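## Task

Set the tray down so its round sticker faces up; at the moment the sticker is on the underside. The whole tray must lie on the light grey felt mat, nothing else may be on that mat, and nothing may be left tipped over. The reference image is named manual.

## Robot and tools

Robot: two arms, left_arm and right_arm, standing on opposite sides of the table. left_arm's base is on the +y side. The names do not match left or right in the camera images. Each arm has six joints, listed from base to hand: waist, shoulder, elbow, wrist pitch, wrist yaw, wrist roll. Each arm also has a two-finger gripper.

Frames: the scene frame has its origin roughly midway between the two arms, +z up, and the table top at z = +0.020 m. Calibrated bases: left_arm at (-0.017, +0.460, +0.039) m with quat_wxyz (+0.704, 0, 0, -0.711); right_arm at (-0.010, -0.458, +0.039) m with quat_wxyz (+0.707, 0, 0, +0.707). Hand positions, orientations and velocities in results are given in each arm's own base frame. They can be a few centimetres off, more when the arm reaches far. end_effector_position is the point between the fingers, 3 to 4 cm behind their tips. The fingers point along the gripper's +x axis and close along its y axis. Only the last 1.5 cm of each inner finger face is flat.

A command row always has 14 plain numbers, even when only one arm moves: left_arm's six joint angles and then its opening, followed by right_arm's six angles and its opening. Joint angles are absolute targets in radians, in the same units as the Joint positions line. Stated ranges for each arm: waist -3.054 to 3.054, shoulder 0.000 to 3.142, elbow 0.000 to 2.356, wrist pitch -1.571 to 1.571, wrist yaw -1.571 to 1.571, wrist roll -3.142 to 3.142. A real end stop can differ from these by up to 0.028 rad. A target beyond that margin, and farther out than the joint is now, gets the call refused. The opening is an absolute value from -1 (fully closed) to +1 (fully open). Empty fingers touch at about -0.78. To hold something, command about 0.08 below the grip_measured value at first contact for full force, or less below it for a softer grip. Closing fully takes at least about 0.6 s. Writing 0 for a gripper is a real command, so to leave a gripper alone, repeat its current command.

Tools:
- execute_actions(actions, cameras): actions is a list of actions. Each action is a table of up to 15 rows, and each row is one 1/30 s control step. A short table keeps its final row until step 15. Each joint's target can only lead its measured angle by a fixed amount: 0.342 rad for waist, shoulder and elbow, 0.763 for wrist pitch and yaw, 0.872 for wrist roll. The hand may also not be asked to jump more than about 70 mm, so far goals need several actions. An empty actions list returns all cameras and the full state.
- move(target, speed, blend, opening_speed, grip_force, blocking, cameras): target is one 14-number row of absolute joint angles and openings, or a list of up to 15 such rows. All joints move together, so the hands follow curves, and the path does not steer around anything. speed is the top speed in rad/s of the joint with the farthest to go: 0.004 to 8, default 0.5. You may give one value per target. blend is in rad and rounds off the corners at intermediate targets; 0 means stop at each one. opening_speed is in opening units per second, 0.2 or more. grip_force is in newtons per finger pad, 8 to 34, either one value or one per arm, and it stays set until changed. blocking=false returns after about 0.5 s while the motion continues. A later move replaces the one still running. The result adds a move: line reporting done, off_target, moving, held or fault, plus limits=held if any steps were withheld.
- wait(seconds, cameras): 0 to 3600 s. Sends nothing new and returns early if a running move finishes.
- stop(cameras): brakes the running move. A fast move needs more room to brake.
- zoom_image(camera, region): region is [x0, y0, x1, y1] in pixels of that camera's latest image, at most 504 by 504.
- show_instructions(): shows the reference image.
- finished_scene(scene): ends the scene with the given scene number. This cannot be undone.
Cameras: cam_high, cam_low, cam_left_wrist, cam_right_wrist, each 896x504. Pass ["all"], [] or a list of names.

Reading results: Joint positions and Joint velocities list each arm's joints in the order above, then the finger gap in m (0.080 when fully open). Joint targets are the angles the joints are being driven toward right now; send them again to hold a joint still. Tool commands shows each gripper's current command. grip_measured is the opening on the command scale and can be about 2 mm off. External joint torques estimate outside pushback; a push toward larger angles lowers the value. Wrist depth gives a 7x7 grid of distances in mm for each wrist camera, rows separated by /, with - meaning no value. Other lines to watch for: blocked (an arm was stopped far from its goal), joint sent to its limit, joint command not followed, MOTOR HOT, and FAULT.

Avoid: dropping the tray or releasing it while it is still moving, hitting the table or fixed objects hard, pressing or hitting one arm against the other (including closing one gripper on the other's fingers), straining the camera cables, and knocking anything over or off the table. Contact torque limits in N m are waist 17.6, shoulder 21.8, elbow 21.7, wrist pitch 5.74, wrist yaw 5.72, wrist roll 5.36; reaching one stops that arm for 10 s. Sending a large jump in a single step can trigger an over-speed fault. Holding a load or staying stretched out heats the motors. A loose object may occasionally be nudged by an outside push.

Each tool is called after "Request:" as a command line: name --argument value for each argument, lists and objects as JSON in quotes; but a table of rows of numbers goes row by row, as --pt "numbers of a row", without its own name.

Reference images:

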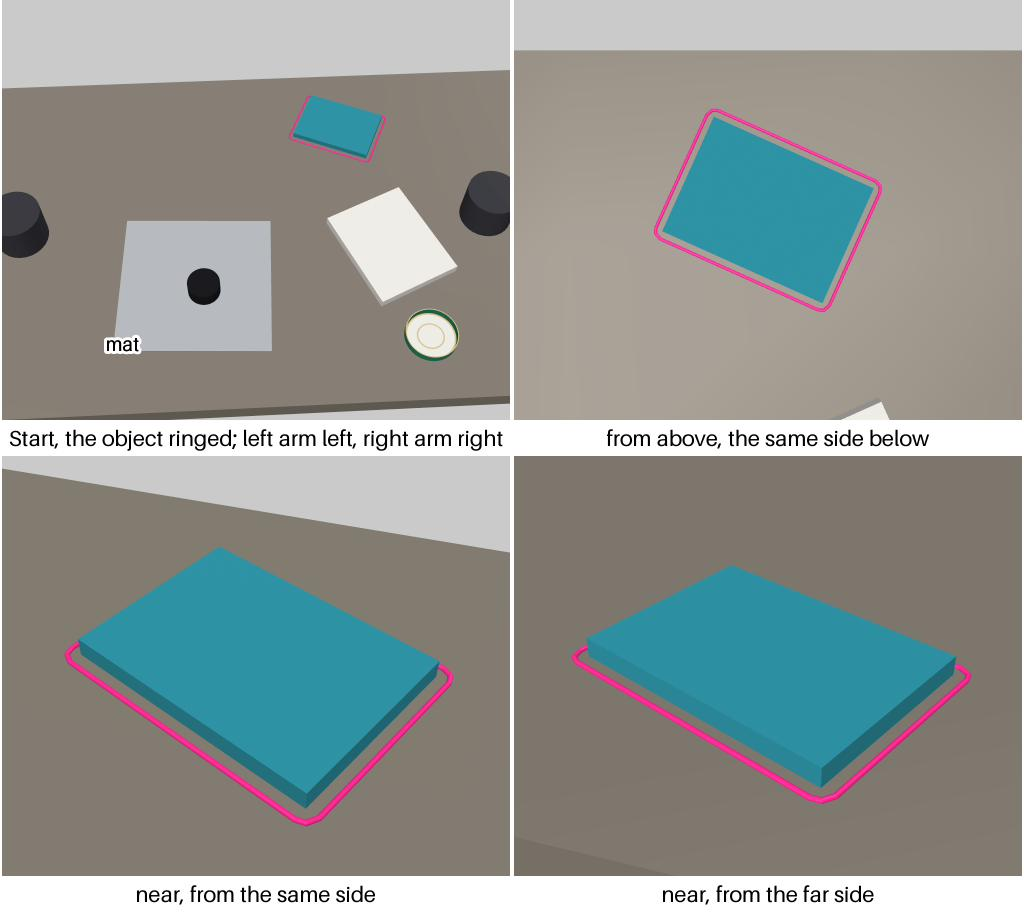

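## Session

Request:
execute_actions --actions '[]'

Request:
zoom_image --camera "cam_high" --region '[270, 120, 620, 470]'

Scene clock: 0.00 s.
left_arm: end_effector_position=(+0.0346, +0.3323, +0.2857) grip_measured=+1.000 end_effector_quat_wxyz=(+0.910, +0.091, +0.045, +0.402) | right_arm: end_effector_position=(+0.2803, -0.0132, +0.2838) grip_measured=+1.000 end_effector_quat_wxyz=(+0.922, -0.272, +0.015, +0.274)
Joint positions: left_arm=[1.863 1.173 0.698 0.458 1.03 0.217 0.08] | right_arm=[-0.524 0.924 0.761 -0.185 -1.027 -0.827 0.08]
Joint velocities: within noise
Joint torques (N m): no reading
External joint torques (N m): no reading
Heat: left arm: hottest shoulder 32 °C (+0.0 °C/min); right arm: hottest shoulder 33 °C (+0.0 °C/min).
Wrist depth (mm): cam_left_wrist=[- - 1444 - 2484 2004 - / - - 1582 692 2436 550 1882 / 1104 503 632 807 - 2238 542 / 398 462 556 690 779 2259 548 / 351 392 458 563 681 89 479 / - - 403 470 553 81 - / - 72 350 404 480 - -] | cam_right_wrist=[1305 1459 1895 2258 2427 - - / 1555 1546 1803 - 2650 - - / 1475 - - 2258 2382 2450 1997 / 1435 1082 1242 2318 2546 2885 - / 980 934 1056 1997 2571 2382 652 / - - 2061 1997 - 84 490 / - - 1396 1643 1546 - -]
Joint targets: left_arm=[1.863 1.171 0.702 0.460 1.031 0.217] | right_arm=[-0.524 0.923 0.761 -0.184 -1.028 -0.827]
Tool commands: left_gripper/opening=+1.0 right_gripper/opening=+1.0

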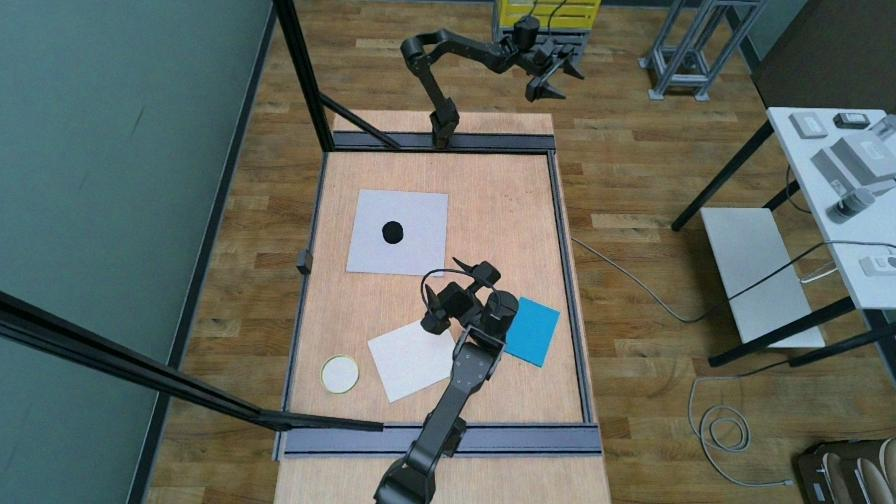

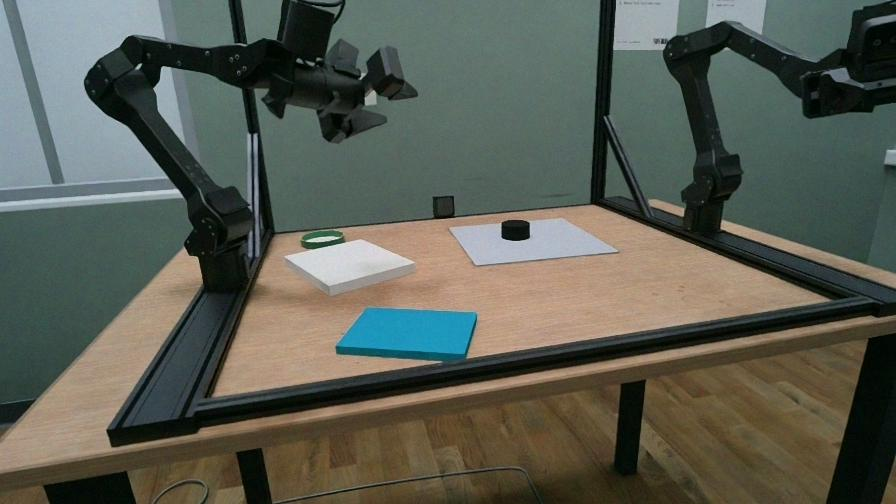

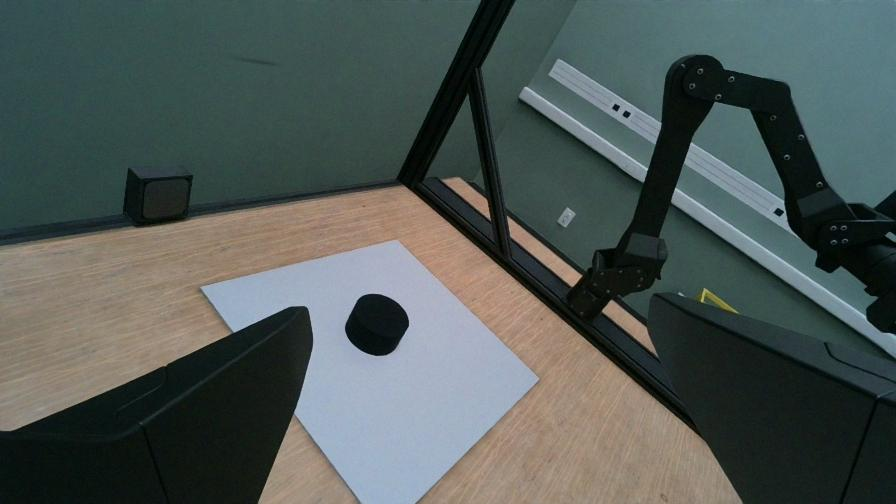

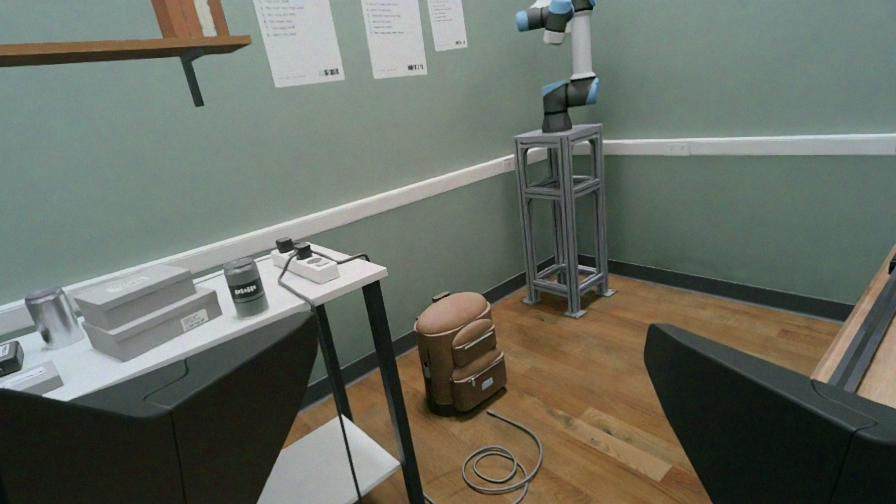

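Scaled by 1.440.

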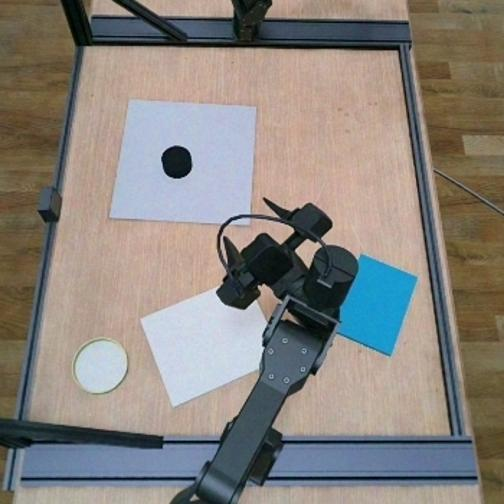

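Request:
move --target '[-0.387,1.939,1.651,-1.282,0,0,1,-0.77,1.91,1.851,-1.511,0,0,1]' --speed 0.9 --cameras '["all"]'

Scene clock: 101.33 s.
left_arm: end_effector_position=(+0.3369, -0.1376, +0.1184) grip_measured=+1.000 end_effector_quat_wxyz=(+0.692, +0.136, +0.696, -0.138) | right_arm: end_effector_position=(+0.2537, -0.2450, +0.1819) grip_measured=+1.000 end_effector_quat_wxyz=(+0.658, +0.264, +0.654, -0.264)
Joint positions: left_arm=[-0.387 1.931 1.636 -1.28 0.003 0.003 0.08] | right_arm=[-0.769 1.893 1.837 -1.51 -0.003 -0.004 0.08]
Joint torques (N m): left_arm=[0.06 -7.8 7.72 0.33 -0.1 -0.07] | right_arm=[-0.03 -6.16 9.2 0.35 0.03 0.11]
External joint torques (N m): left_arm=[0.03 0.26 2.26 0.01 -0.1 -0.07] | right_arm=[-0.04 1.83 3.56 -0.03 0.04 0.11]
Heat: left arm: hottest elbow 38 °C (+3.0 °C/min); right arm: hottest elbow 38 °C (+3.0 °C/min).
Wrist depth (mm): cam_left_wrist=[226 226 220 216 227 224 982 / 238 239 231 229 237 234 1044 / 254 254 250 242 249 255 1085 / 269 270 270 257 267 270 267 / 288 280 285 289 289 97 267 / - - 310 310 309 81 - / - 72 316 334 324 - -] | cam_right_wrist=[177 176 176 175 174 174 176 / 186 185 184 180 183 182 184 / 197 195 194 162 190 192 193 / 209 206 205 173 203 202 204 / 221 215 214 216 215 212 215 / - - 225 229 229 84 223 / - - 245 244 243 - -]
Joint targets: left_arm=[-0.387 1.939 1.651 -1.282 0.000 0.000] | right_arm=[-0.770 1.910 1.851 -1.511 0.000 0.000]
move: done

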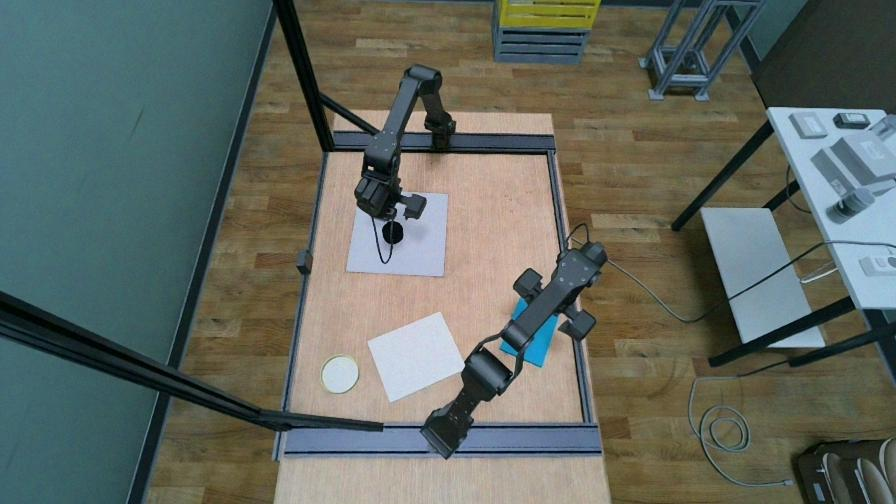

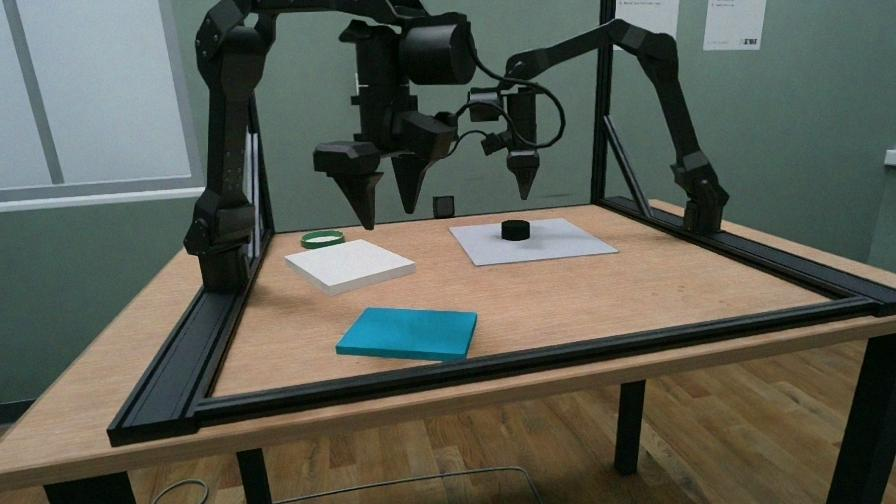

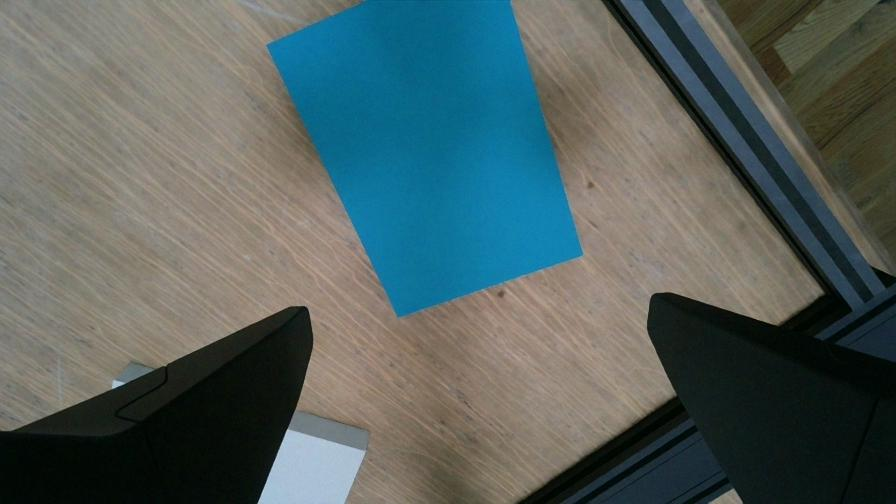

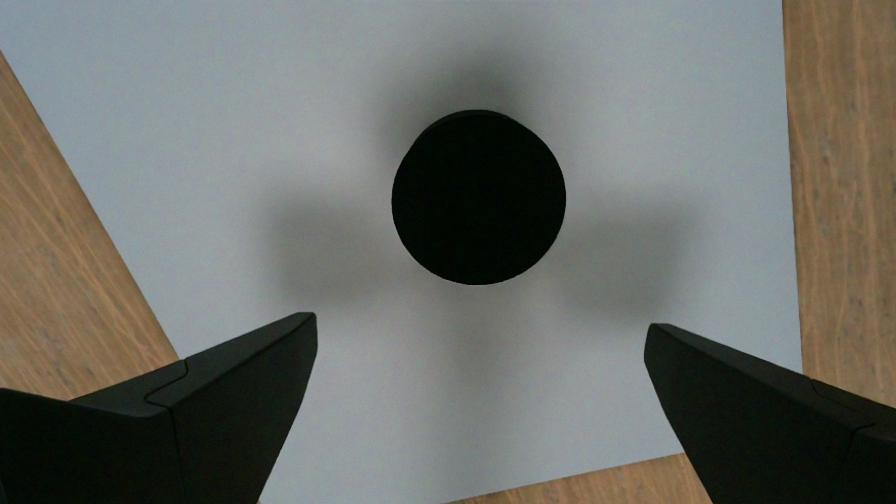

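Request:
move --pt "-0.392 2.015 1.600 -1.155 0 0 1 -0.732 1.921 1.466 -1.116 0 1.254 1" --pt "-0.392 2.057 1.488 -1.003 0 0 1 -0.732 1.945 1.401 -1.027 0 1.254 1" --speed '[0.9,0.3]' --blend '[0.05,0]' --cameras '["cam_left_wrist","cam_right_wrist"]'

Scene clock: 223.63 s.
left_arm: end_effector_position=(+0.3554, -0.1459, +0.0412) grip_measured=+1.000 end_effector_quat_wxyz=(+0.697, +0.136, +0.690, -0.139) | right_arm: end_effector_position=(+0.2684, -0.2418, +0.0642) grip_measured=+1.000 end_effector_quat_wxyz=(+0.396, +0.595, +0.378, -0.589)
Joint positions: left_arm=[-0.388 2.052 1.497 -1.006 0.003 0.003 0.08] | right_arm=[-0.734 1.929 1.414 -1.029 -0.003 1.25 0.08]
Joint torques (N m): left_arm=[-0.27 -8.65 4.75 0.53 -0.11 -0.06] | right_arm=[0.35 -6.51 5.36 0.61 0.1 0.15]
External joint torques (N m): left_arm=[-0.25 0.04 -0.54 0.19 -0.11 -0.06] | right_arm=[0.32 1.75 -0.21 0.25 0.06 0.15]
Heat: left arm: hottest shoulder 47 °C (+1.0 °C/min); right arm: hottest shoulder 39 °C (+1.0 °C/min).
Wrist depth (mm): cam_left_wrist=[121 119 119 120 120 121 123 / 127 116 117 117 119 118 130 / 134 123 123 124 125 125 138 / 142 132 131 132 132 134 146 / 152 137 136 140 141 97 154 / - - 149 150 150 85 - / - 72 175 176 177 175 -] | cam_right_wrist=[106 104 104 105 105 104 104 / 110 110 109 109 110 - 109 / 117 116 115 115 114 113 113 / 122 122 121 90 117 119 120 / 130 127 102 92 94 123 125 / - - 102 99 98 84 130 / - - 144 106 140 - -]
Joint targets: left_arm=[-0.392 2.057 1.488 -1.003 0.000 0.000] | right_arm=[-0.732 1.945 1.401 -1.027 0.000 1.254]
move: done

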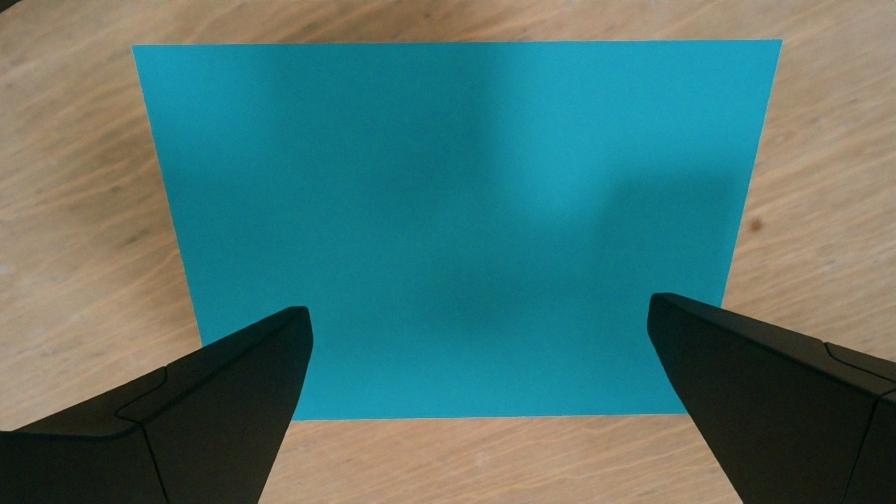

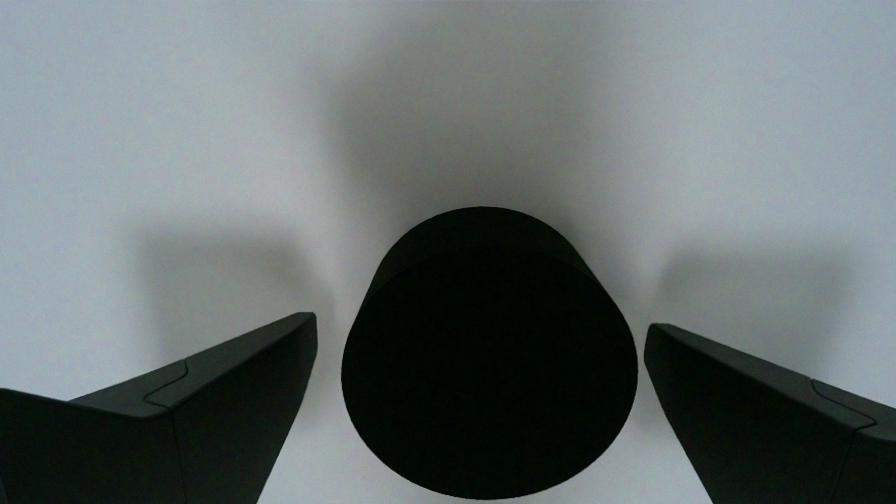

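Request:
move --pt "-0.392 2.038 1.451 -0.985 0 0 1 -0.732 1.973 1.347 -0.946 0 1.254 1" --pt "-0.392 2.038 1.451 -0.985 0 0 0.42 -0.732 1.973 1.347 -0.946 0 1.254 1" --speed 0.15 --opening_speed 1.0 --grip_force '[20,34]'

Request:
move --pt "-0.392 1.96 1.50 -1.111 0 0 0.42 -0.534 2.068 1.492 -0.996 0 1.837 1" --pt "-0.392 1.85 1.60 -1.321 0 0 0.42 -0.368 2.221 1.745 -1.095 0 2.393 1" --pt "-0.392 1.85 1.60 -1.321 0 0 0.42 -0.236 2.443 2.142 -1.270 0 2.906 1" --speed 0.35 --blend '[0.05,0.05,0]' --cameras '["all"]'

Scene clock: 248.07 s.
left_arm: end_effector_position=(+0.3488, -0.1434, +0.0326) grip_measured=+0.522 end_effector_quat_wxyz=(+0.690, +0.137, +0.697, -0.138) | right_arm: end_effector_position=(+0.2686, -0.2419, +0.0420) grip_measured=+1.000 end_effector_quat_wxyz=(+0.396, +0.595, +0.378, -0.589)
Joint positions: left_arm=[-0.389 2.051 1.46 -0.988 0.003 0.003 0.058] | right_arm=[-0.734 1.957 1.36 -0.948 -0.003 1.25 0.08]
Joint torques (N m): left_arm=[-0.26 -10.62 4.71 0.56 -0.11 -0.06] | right_arm=[0.38 -6.46 5.2 0.57 0.09 0.15]
External joint torques (N m): left_arm=[-0.32 -2.04 -0.46 0.25 -0.1 -0.06] | right_arm=[0.38 1.94 -0.3 0.21 0.04 0.15]
Heat: left arm: hottest shoulder 45 °C (-2.0 °C/min); right arm: hottest shoulder 39 °C (+0.0 °C/min).
Wrist depth (mm): cam_left_wrist=[99 92 93 100 100 94 101 / - 95 96 97 97 97 100 / 102 101 101 101 101 103 114 / 119 107 106 108 110 110 121 / 127 112 112 115 116 90 129 / - - 122 123 124 86 - / - 72 131 132 148 131 -] | cam_right_wrist=[- 96 96 95 95 95 95 / - 103 100 101 101 101 99 / - 107 105 103 104 105 106 / 114 113 112 79 80 110 110 / - 119 92 84 - 117 116 / - - - 89 - 83 122 / - - 94 95 - 80 -]
Joint targets: left_arm=[-0.392 2.038 1.451 -0.985 0.000 0.000] | right_arm=[-0.732 1.973 1.347 -0.946 0.000 1.254]
grip_force (N): 20, 34
move: done

Scene clock: 253.27 s.
left_arm: end_effector_position=(+0.3163, -0.1301, +0.1270) grip_measured=+0.522 end_effector_quat_wxyz=(+0.682, +0.139, +0.705, -0.136) | right_arm: end_effector_position=(+0.4594, -0.1100, +0.0466) grip_measured=+1.000 end_effector_quat_wxyz=(+0.002, +0.711, +0.002, -0.703)
Joint positions: left_arm=[-0.389 1.867 1.583 -1.319 0.003 0.003 0.058] | right_arm=[-0.236 2.42 2.128 -1.268 -0.002 2.901 0.08]
Joint torques (N m): left_arm=[-0.3 -9.99 7.85 0.23 -0.11 -0.07] | right_arm=[0 -9.04 8.99 0.23 0.03 0.15]
External joint torques (N m): left_arm=[-0.32 -2.44 2.46 -0.04 -0.1 -0.07] | right_arm=[0 2.26 3.4 -0.03 0.02 0.15]
Heat: left arm: hottest shoulder 46 °C (-1.0 °C/min); right arm: hottest shoulder 39 °C (+0.0 °C/min).
Wrist depth (mm): cam_left_wrist=[102 103 104 105 106 106 107 / 108 108 109 110 110 112 112 / 113 114 115 115 116 117 118 / 119 119 120 121 122 123 123 / 125 124 126 129 129 97 128 / - - 135 136 137 85 - / - 72 143 144 146 145 -] | cam_right_wrist=[184 183 182 181 181 180 183 / 195 193 192 191 190 190 192 / 209 204 203 200 199 201 202 / 221 217 213 79 80 212 215 / 234 233 86 84 - 225 227 / 244 - - 89 - 83 240 / - - 93 95 - 80 -]
Joint targets: left_arm=[-0.392 1.850 1.600 -1.321 0.000 0.000] | right_arm=[-0.236 2.443 2.142 -1.270 0.000 2.906]
grip_force (N): 20, 34
move: done

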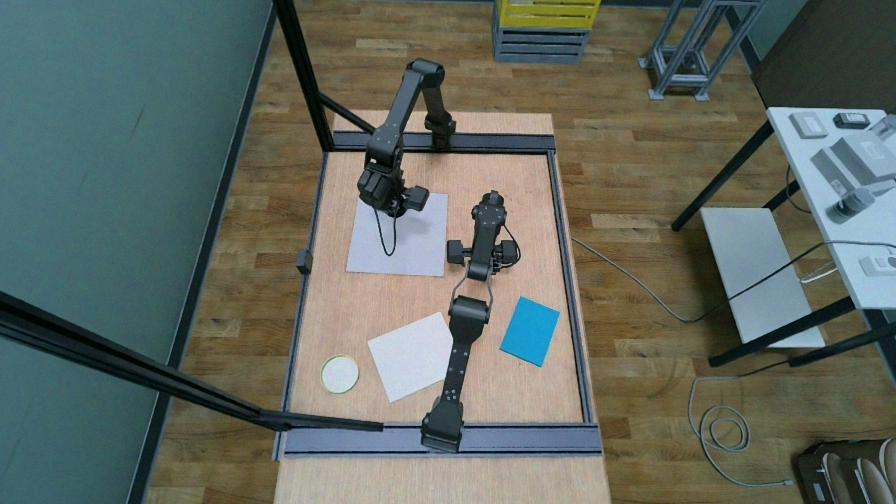

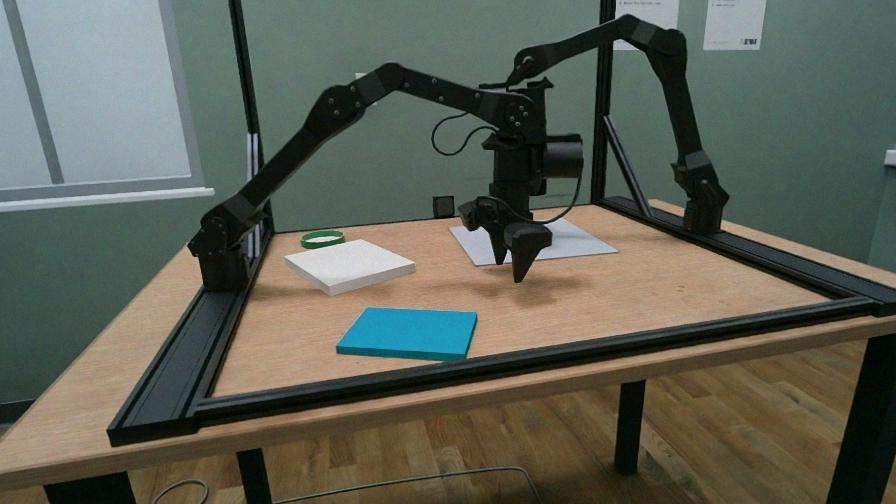

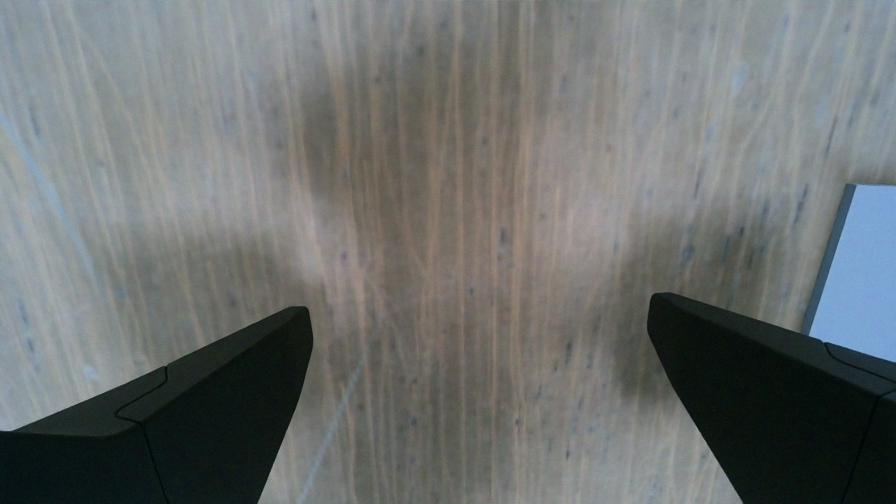

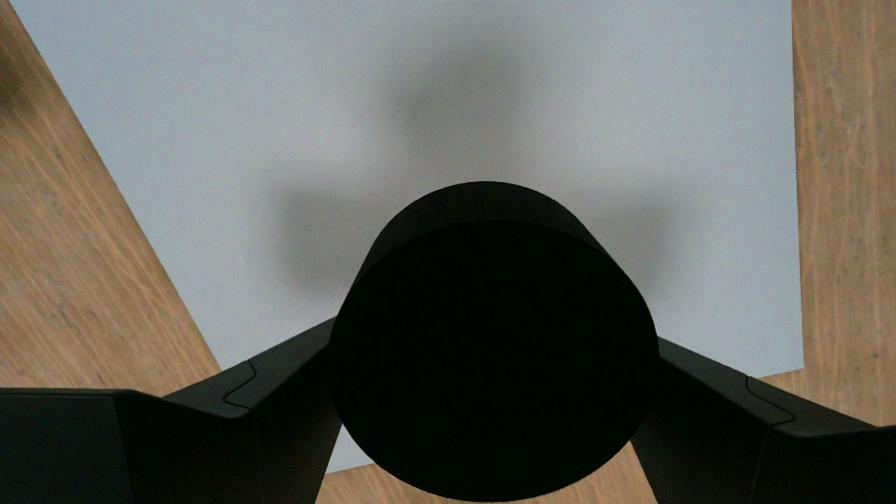

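Request:
move --pt "-0.35 1.85 1.60 -1.321 0 0 0.42 -0.35 2.1 1.75 -1.22 0 2.3 1" --pt "0.5 1.6 1.25 -1.221 0 0 0.42 -0.732 1.921 1.466 -1.116 0 1.254 1" --pt "1.03 1.504 1.148 -1.215 0 0 0.42 -0.732 1.96 1.38 -0.99 0 1.254 1" --pt "1.03 1.617 0.872 -0.826 0 0 0.42 -0.732 1.992 1.320 -0.899 0 1.254 1" --speed '[0.8,0.9,0.7,0.25]' --blend '[0.1,0.1,0.05,0]' --cameras '["cam_left_wrist","cam_right_wrist"]'

Scene clock: 284.30 s.
left_arm: end_effector_position=(+0.1316, +0.2185, +0.0294) grip_measured=+0.522 end_effector_quat_wxyz=(+0.618, -0.346, +0.614, +0.348) | right_arm: end_effector_position=(+0.2700, -0.2420, +0.0337) grip_measured=+1.000 end_effector_quat_wxyz=(+0.396, +0.597, +0.374, -0.589)
Joint positions: left_arm=[1.029 1.614 0.879 -0.829 0 0.003 0.058] | right_arm=[-0.732 1.967 1.34 -0.911 -0.002 1.257 0.08]
Joint torques (N m): left_arm=[0.15 -5.33 4.61 0.57 -0.03 -0.05] | right_arm=[0.09 -5.63 4.33 1.45 0.07 -0.1]
External joint torques (N m): left_arm=[0.15 -0.13 -0.28 0.24 -0.02 -0.05] | right_arm=[0.08 2.75 -1.06 1.09 0.03 -0.1]
Heat: left arm: hottest shoulder 47 °C (+0.0 °C/min); right arm: hottest shoulder 44 °C (+5.1 °C/min).
Wrist depth (mm): cam_left_wrist=[- 87 87 94 94 94 88 / - 90 90 91 90 90 92 / 95 95 95 95 95 96 98 / 112 101 100 101 101 101 113 / 122 106 106 107 109 97 118 / - - 114 115 115 86 - / - 72 125 123 123 124 -] | cam_right_wrist=[102 102 101 101 100 100 100 / 108 106 106 107 105 105 105 / 112 112 111 110 109 110 110 / 117 118 116 79 80 116 116 / 123 124 121 84 - 122 122 / - - - 89 - 83 128 / - - 94 95 - 80 -]
Joint targets: left_arm=[1.030 1.617 0.872 -0.826 0.000 0.000] | right_arm=[-0.732 1.992 1.320 -0.899 0.000 1.254]
grip_force (N): 20, 34
move: done

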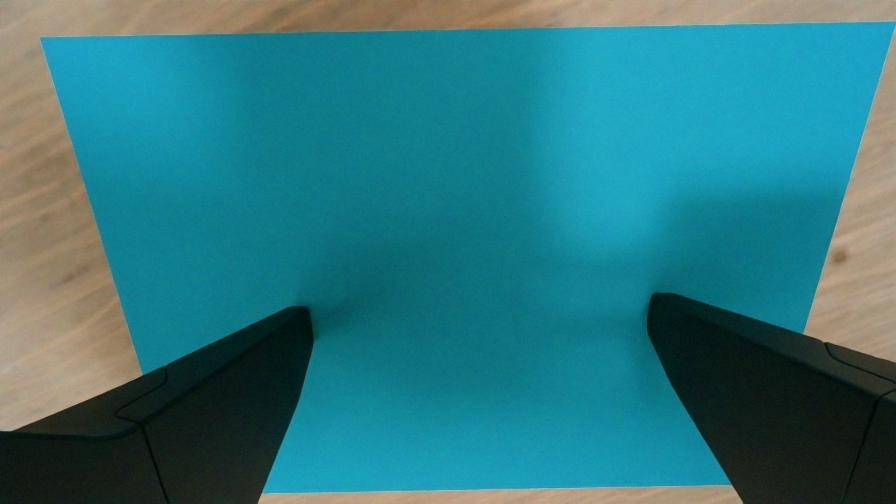

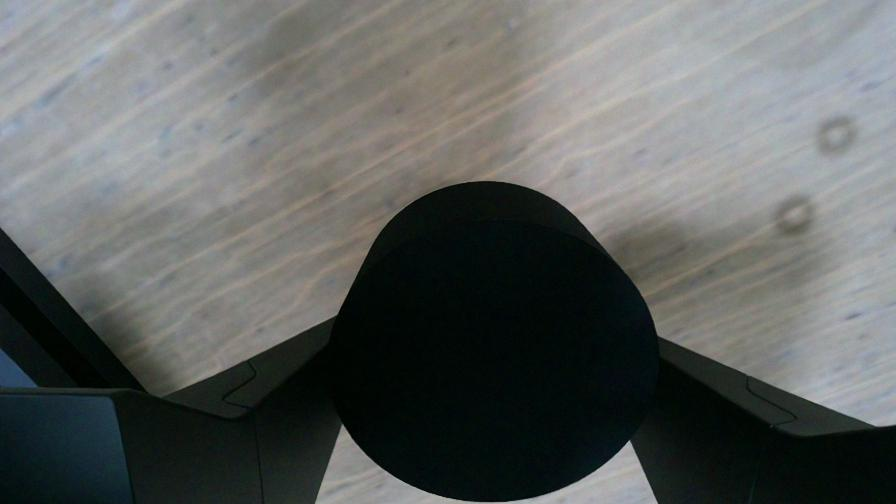

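Request:
move --pt "1.03 1.629 0.859 -0.801 0 0 0.42 -0.534 2.084 1.466 -0.954 0 1.837 1" --pt "1.03 1.629 0.859 -0.801 0 0 0.42 -0.368 2.232 1.720 -1.059 0 2.393 1" --pt "1.03 1.629 0.859 -0.801 0 0 0.42 -0.236 2.447 2.113 -1.237 0 2.906 1" --speed 0.35 --blend '[0.04,0.04,0]' --cameras '["cam_high","cam_left_wrist","cam_right_wrist"]'

Scene clock: 297.63 s.
left_arm: end_effector_position=(+0.1318, +0.2187, +0.0248) grip_measured=+0.522 end_effector_quat_wxyz=(+0.619, -0.345, +0.613, +0.349) | right_arm: end_effector_position=(+0.4597, -0.1121, +0.0395) grip_measured=+1.000 end_effector_quat_wxyz=(+0.003, +0.712, -0.002, -0.702)
Joint positions: left_arm=[1.029 1.622 0.868 -0.806 0 0.003 0.058] | right_arm=[-0.238 2.421 2.101 -1.235 0.003 2.901 0.08]
Joint torques (N m): left_arm=[0.12 -4.92 4.39 0.77 -0.02 -0.05] | right_arm=[0.31 -8.57 8.65 0.23 -0.09 0.15]
External joint torques (N m): left_arm=[0.16 0.31 -0.44 0.44 -0.02 -0.05] | right_arm=[0.22 2.78 3.03 -0.04 -0.1 0.15]
Heat: left arm: hottest shoulder 45 °C (+0.0 °C/min); right arm: hottest shoulder 42 °C (+3.0 °C/min).
Wrist depth (mm): cam_left_wrist=[- 87 88 88 98 99 100 / - 92 92 93 102 104 105 / 95 96 96 96 108 110 110 / - 101 101 102 115 116 115 / - 106 106 108 122 97 120 / - - 114 115 129 86 - / - 72 136 134 137 136 -] | cam_right_wrist=[98 98 98 97 97 97 97 / 103 103 102 102 102 102 101 / 108 107 107 106 105 106 106 / 113 114 112 80 80 111 111 / 120 119 92 84 - 116 117 / - - - 89 - 83 122 / - - 132 95 - 80 -]
Joint targets: left_arm=[1.030 1.629 0.859 -0.801 0.000 0.000] | right_arm=[-0.236 2.447 2.113 -1.237 0.000 2.906]
grip_force (N): 20, 34
move: done

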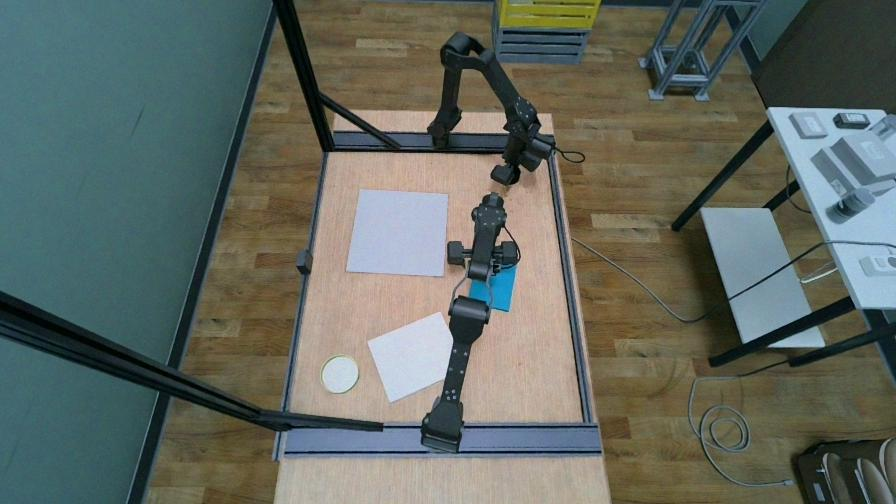

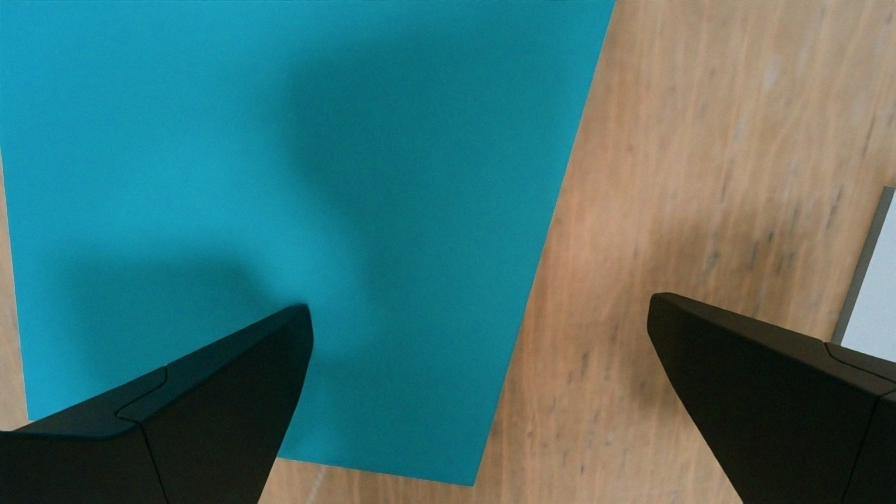

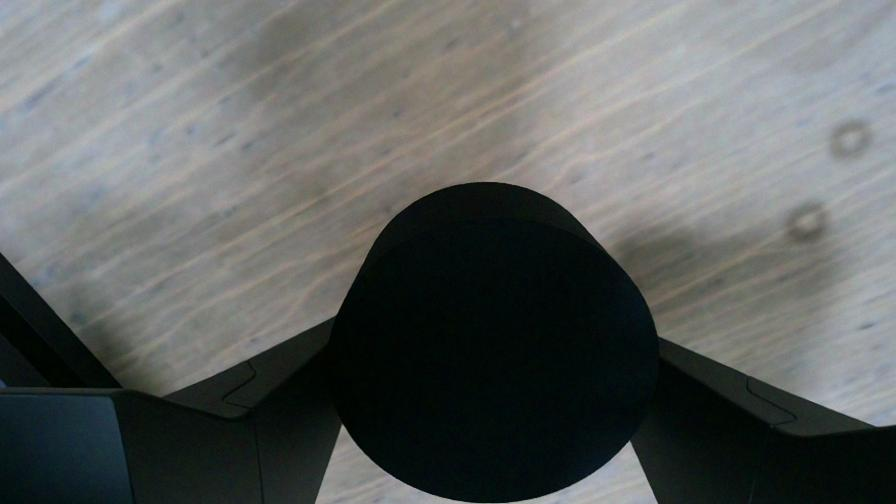

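Request:
move --pt "1.03 1.629 0.859 -0.801 0 0 1 -0.238 2.412 2.164 -1.323 0 2.904 1" --pt "1.03 1.504 1.148 -1.215 0 0 1 -0.389 2.447 2.228 -1.351 0 2.952 1" --pt "1.03 1.504 1.148 -1.215 0 0 1 -0.389 2.453 2.116 -1.234 0 2.952 1" --pt "1.03 1.504 1.148 -1.215 0 0 1 -0.238 2.422 2.061 -1.209 0 2.904 1" --pt "1.03 1.504 1.148 -1.215 0 0 1 -0.238 2.36 2.164 -1.375 0 2.904 0.3" --speed '[0.2,0.5,0.2,0.2,0.5]' --opening_speed 1.5 --cameras '["cam_high","cam_left_wrist","cam_right_wrist"]'

Scene clock: 346.53 s.
left_arm: end_effector_position=(+0.1290, +0.2141, +0.1143) grip_measured=+0.997 end_effector_quat_wxyz=(+0.610, -0.350, +0.622, +0.344) | right_arm: end_effector_position=(+0.4447, -0.1082, +0.0757) grip_measured=+0.304 end_effector_quat_wxyz=(-0.003, +0.701, +0.000, -0.713)
Joint positions: left_arm=[1.029 1.512 1.134 -1.213 0 0.003 0.08] | right_arm=[-0.239 2.37 2.156 -1.373 0 2.906 0.049]
Joint torques (N m): left_arm=[0.15 -6.32 7.5 0.27 -0.02 -0.04] | right_arm=[0.17 -12.37 8.18 0.18 -0.02 -0.1]
External joint torques (N m): left_arm=[0.17 -1.32 2.04 -0.04 -0.02 -0.04] | right_arm=[0.15 -1.34 2.61 -0.04 -0.02 -0.1]
Heat: left arm: hottest shoulder 42 °C (-5.0 °C/min); right arm: hottest shoulder 48 °C (+5.0 °C/min).
Wrist depth (mm): cam_left_wrist=[130 131 130 123 123 125 137 / 136 137 135 129 129 132 143 / 142 143 142 134 135 136 150 / 149 150 151 140 142 145 154 / 156 157 103 148 146 158 162 / 162 - 86 155 155 70 - / - - 177 179 180 72 -] | cam_right_wrist=[175 179 178 177 177 177 176 / 170 187 187 184 186 185 184 / 178 193 197 165 194 195 194 / 188 189 208 177 207 206 206 / 220 196 216 220 220 215 218 / - - 216 234 234 84 226 / - - 225 250 248 - -]
Joint targets: left_arm=[1.030 1.504 1.148 -1.215 0.000 0.000] | right_arm=[-0.238 2.360 2.164 -1.375 0.000 2.904]
grip_force (N): 20, 34
move: done

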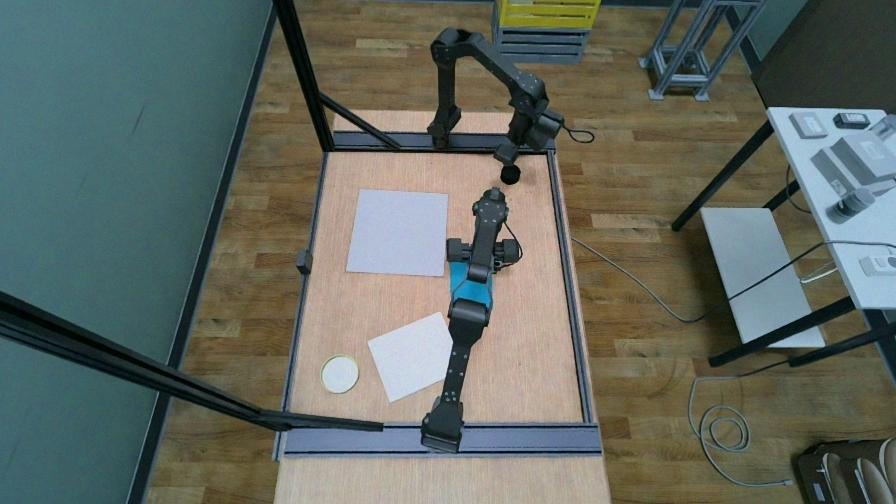

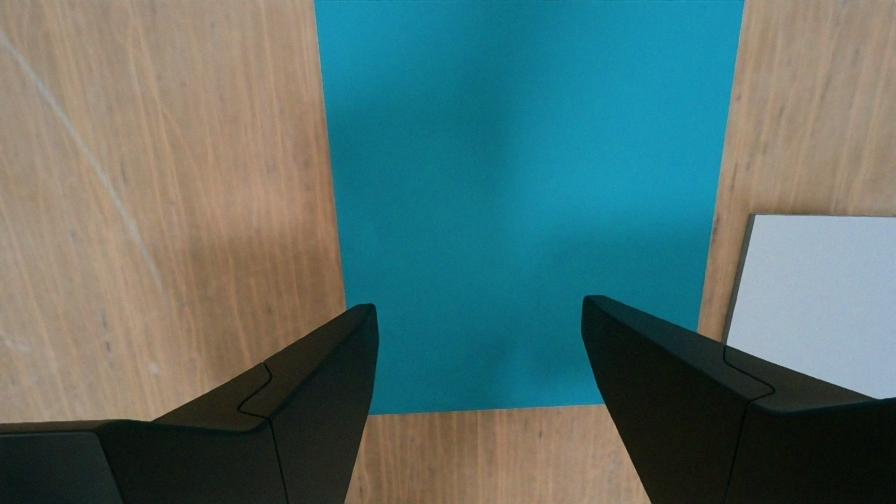

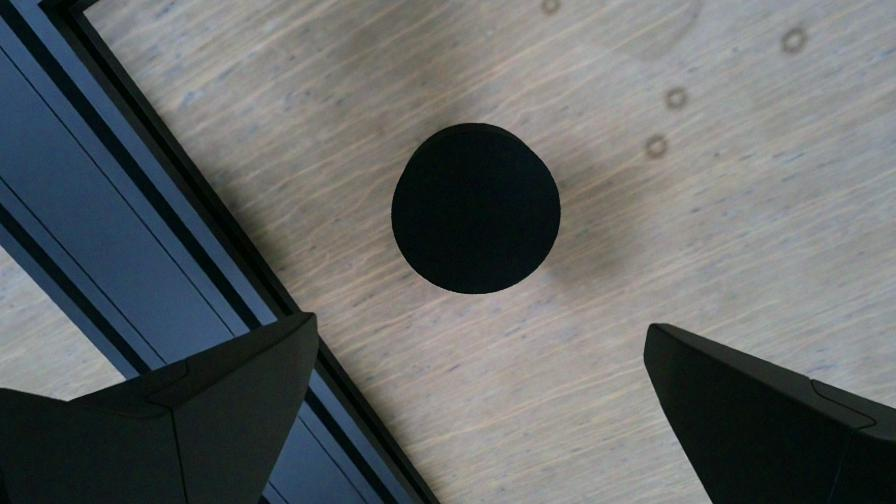

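Request:
move --pt "0.9 1.25 1.05 -0.9 0 -0.8 0.5 -0.269 1.827 1.383 -1.127 0 2.873 0.3" --pt "0.322 1.552 0.963 -0.334 0.185 -2.904 0.5 -0.269 1.905 1.256 -0.922 0 2.873 0.3" --pt "0.322 1.821 0.908 -0.009 0.185 -2.904 0.5 -0.269 1.905 1.256 -0.922 0 2.873 0.3" --speed '[0.8,0.9,0.25]' --blend '[0.05,0.05,0]' --cameras '["all"]'

Scene clock: 423.30 s.
left_arm: end_effector_position=(+0.4025, +0.1065, +0.0346) grip_measured=+0.503 end_effector_quat_wxyz=(+0.001, +0.902, +0.012, -0.431) | right_arm: end_effector_position=(+0.3308, -0.0903, +0.0427) grip_measured=+0.303 end_effector_quat_wxyz=(+0.002, +0.717, -0.003, -0.697)
Joint positions: left_arm=[0.324 1.815 0.916 -0.012 0.182 -2.899 0.058] | right_arm=[-0.267 1.889 1.269 -0.923 0 2.876 0.049]
Joint torques (N m): left_arm=[-0.17 -7 5.04 1.32 0.23 -0.1] | right_arm=[-0.19 -5.78 5.08 0.51 -0.02 -0.12]
External joint torques (N m): left_arm=[-0.2 0.02 -0.21 0.17 0.15 -0.1] | right_arm=[-0.17 1.88 -0.2 0.22 -0.04 -0.12]
Heat: left arm: hottest elbow 41 °C (+1.0 °C/min); right arm: hottest shoulder 63 °C (+7.1 °C/min). Fold the right arm in close to its base, or ease its load, before you think long.
Wrist depth (mm): cam_left_wrist=[103 104 104 104 105 105 90 / 108 109 109 110 110 111 96 / 114 115 115 116 116 117 101 / 121 121 122 122 123 123 121 / 128 129 103 119 117 128 132 / 135 - 86 124 125 70 137 / - - 130 133 133 72 -] | cam_right_wrist=[- 69 70 68 68 71 69 / - 79 79 80 80 75 77 / 97 93 96 92 95 91 94 / 115 114 113 113 112 111 110 / 140 119 104 - 109 140 140 / 190 - 105 - - 83 177 / - - 237 367 317 79 -]
Joint targets: left_arm=[0.322 1.821 0.908 -0.009 0.185 -2.904] | right_arm=[-0.269 1.905 1.256 -0.922 0.000 2.873]
MOTOR HOT: the shoulder of the right arm reports 63 °C; the controller stops that arm at 95 °C. To cool a motor, set the load down, stop pushing, or move to a pose that needs little force.
grip_force (N): 20, 34
move: done

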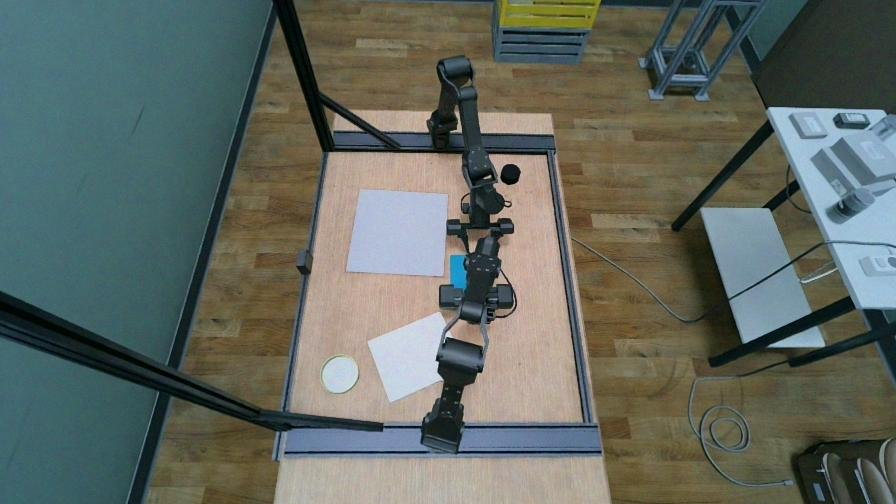

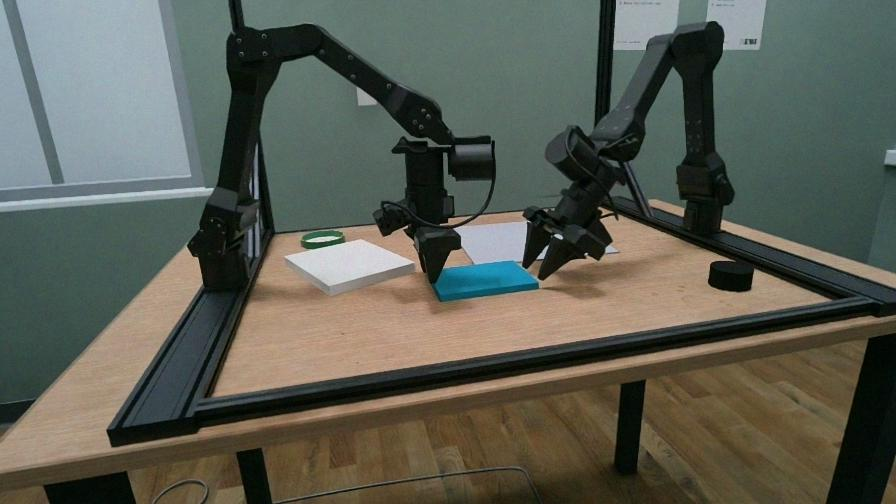

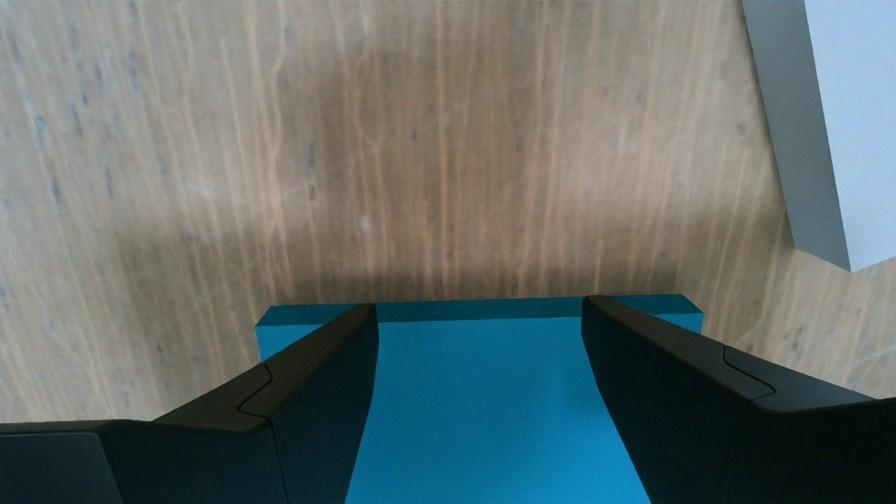

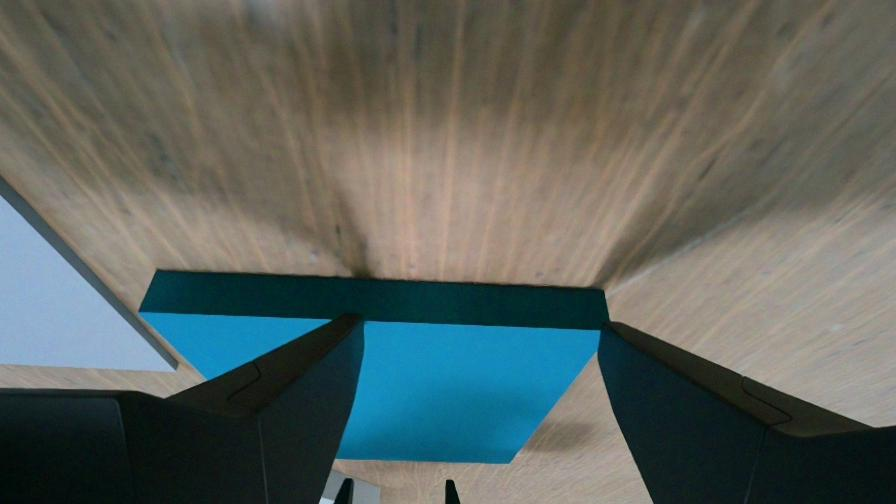

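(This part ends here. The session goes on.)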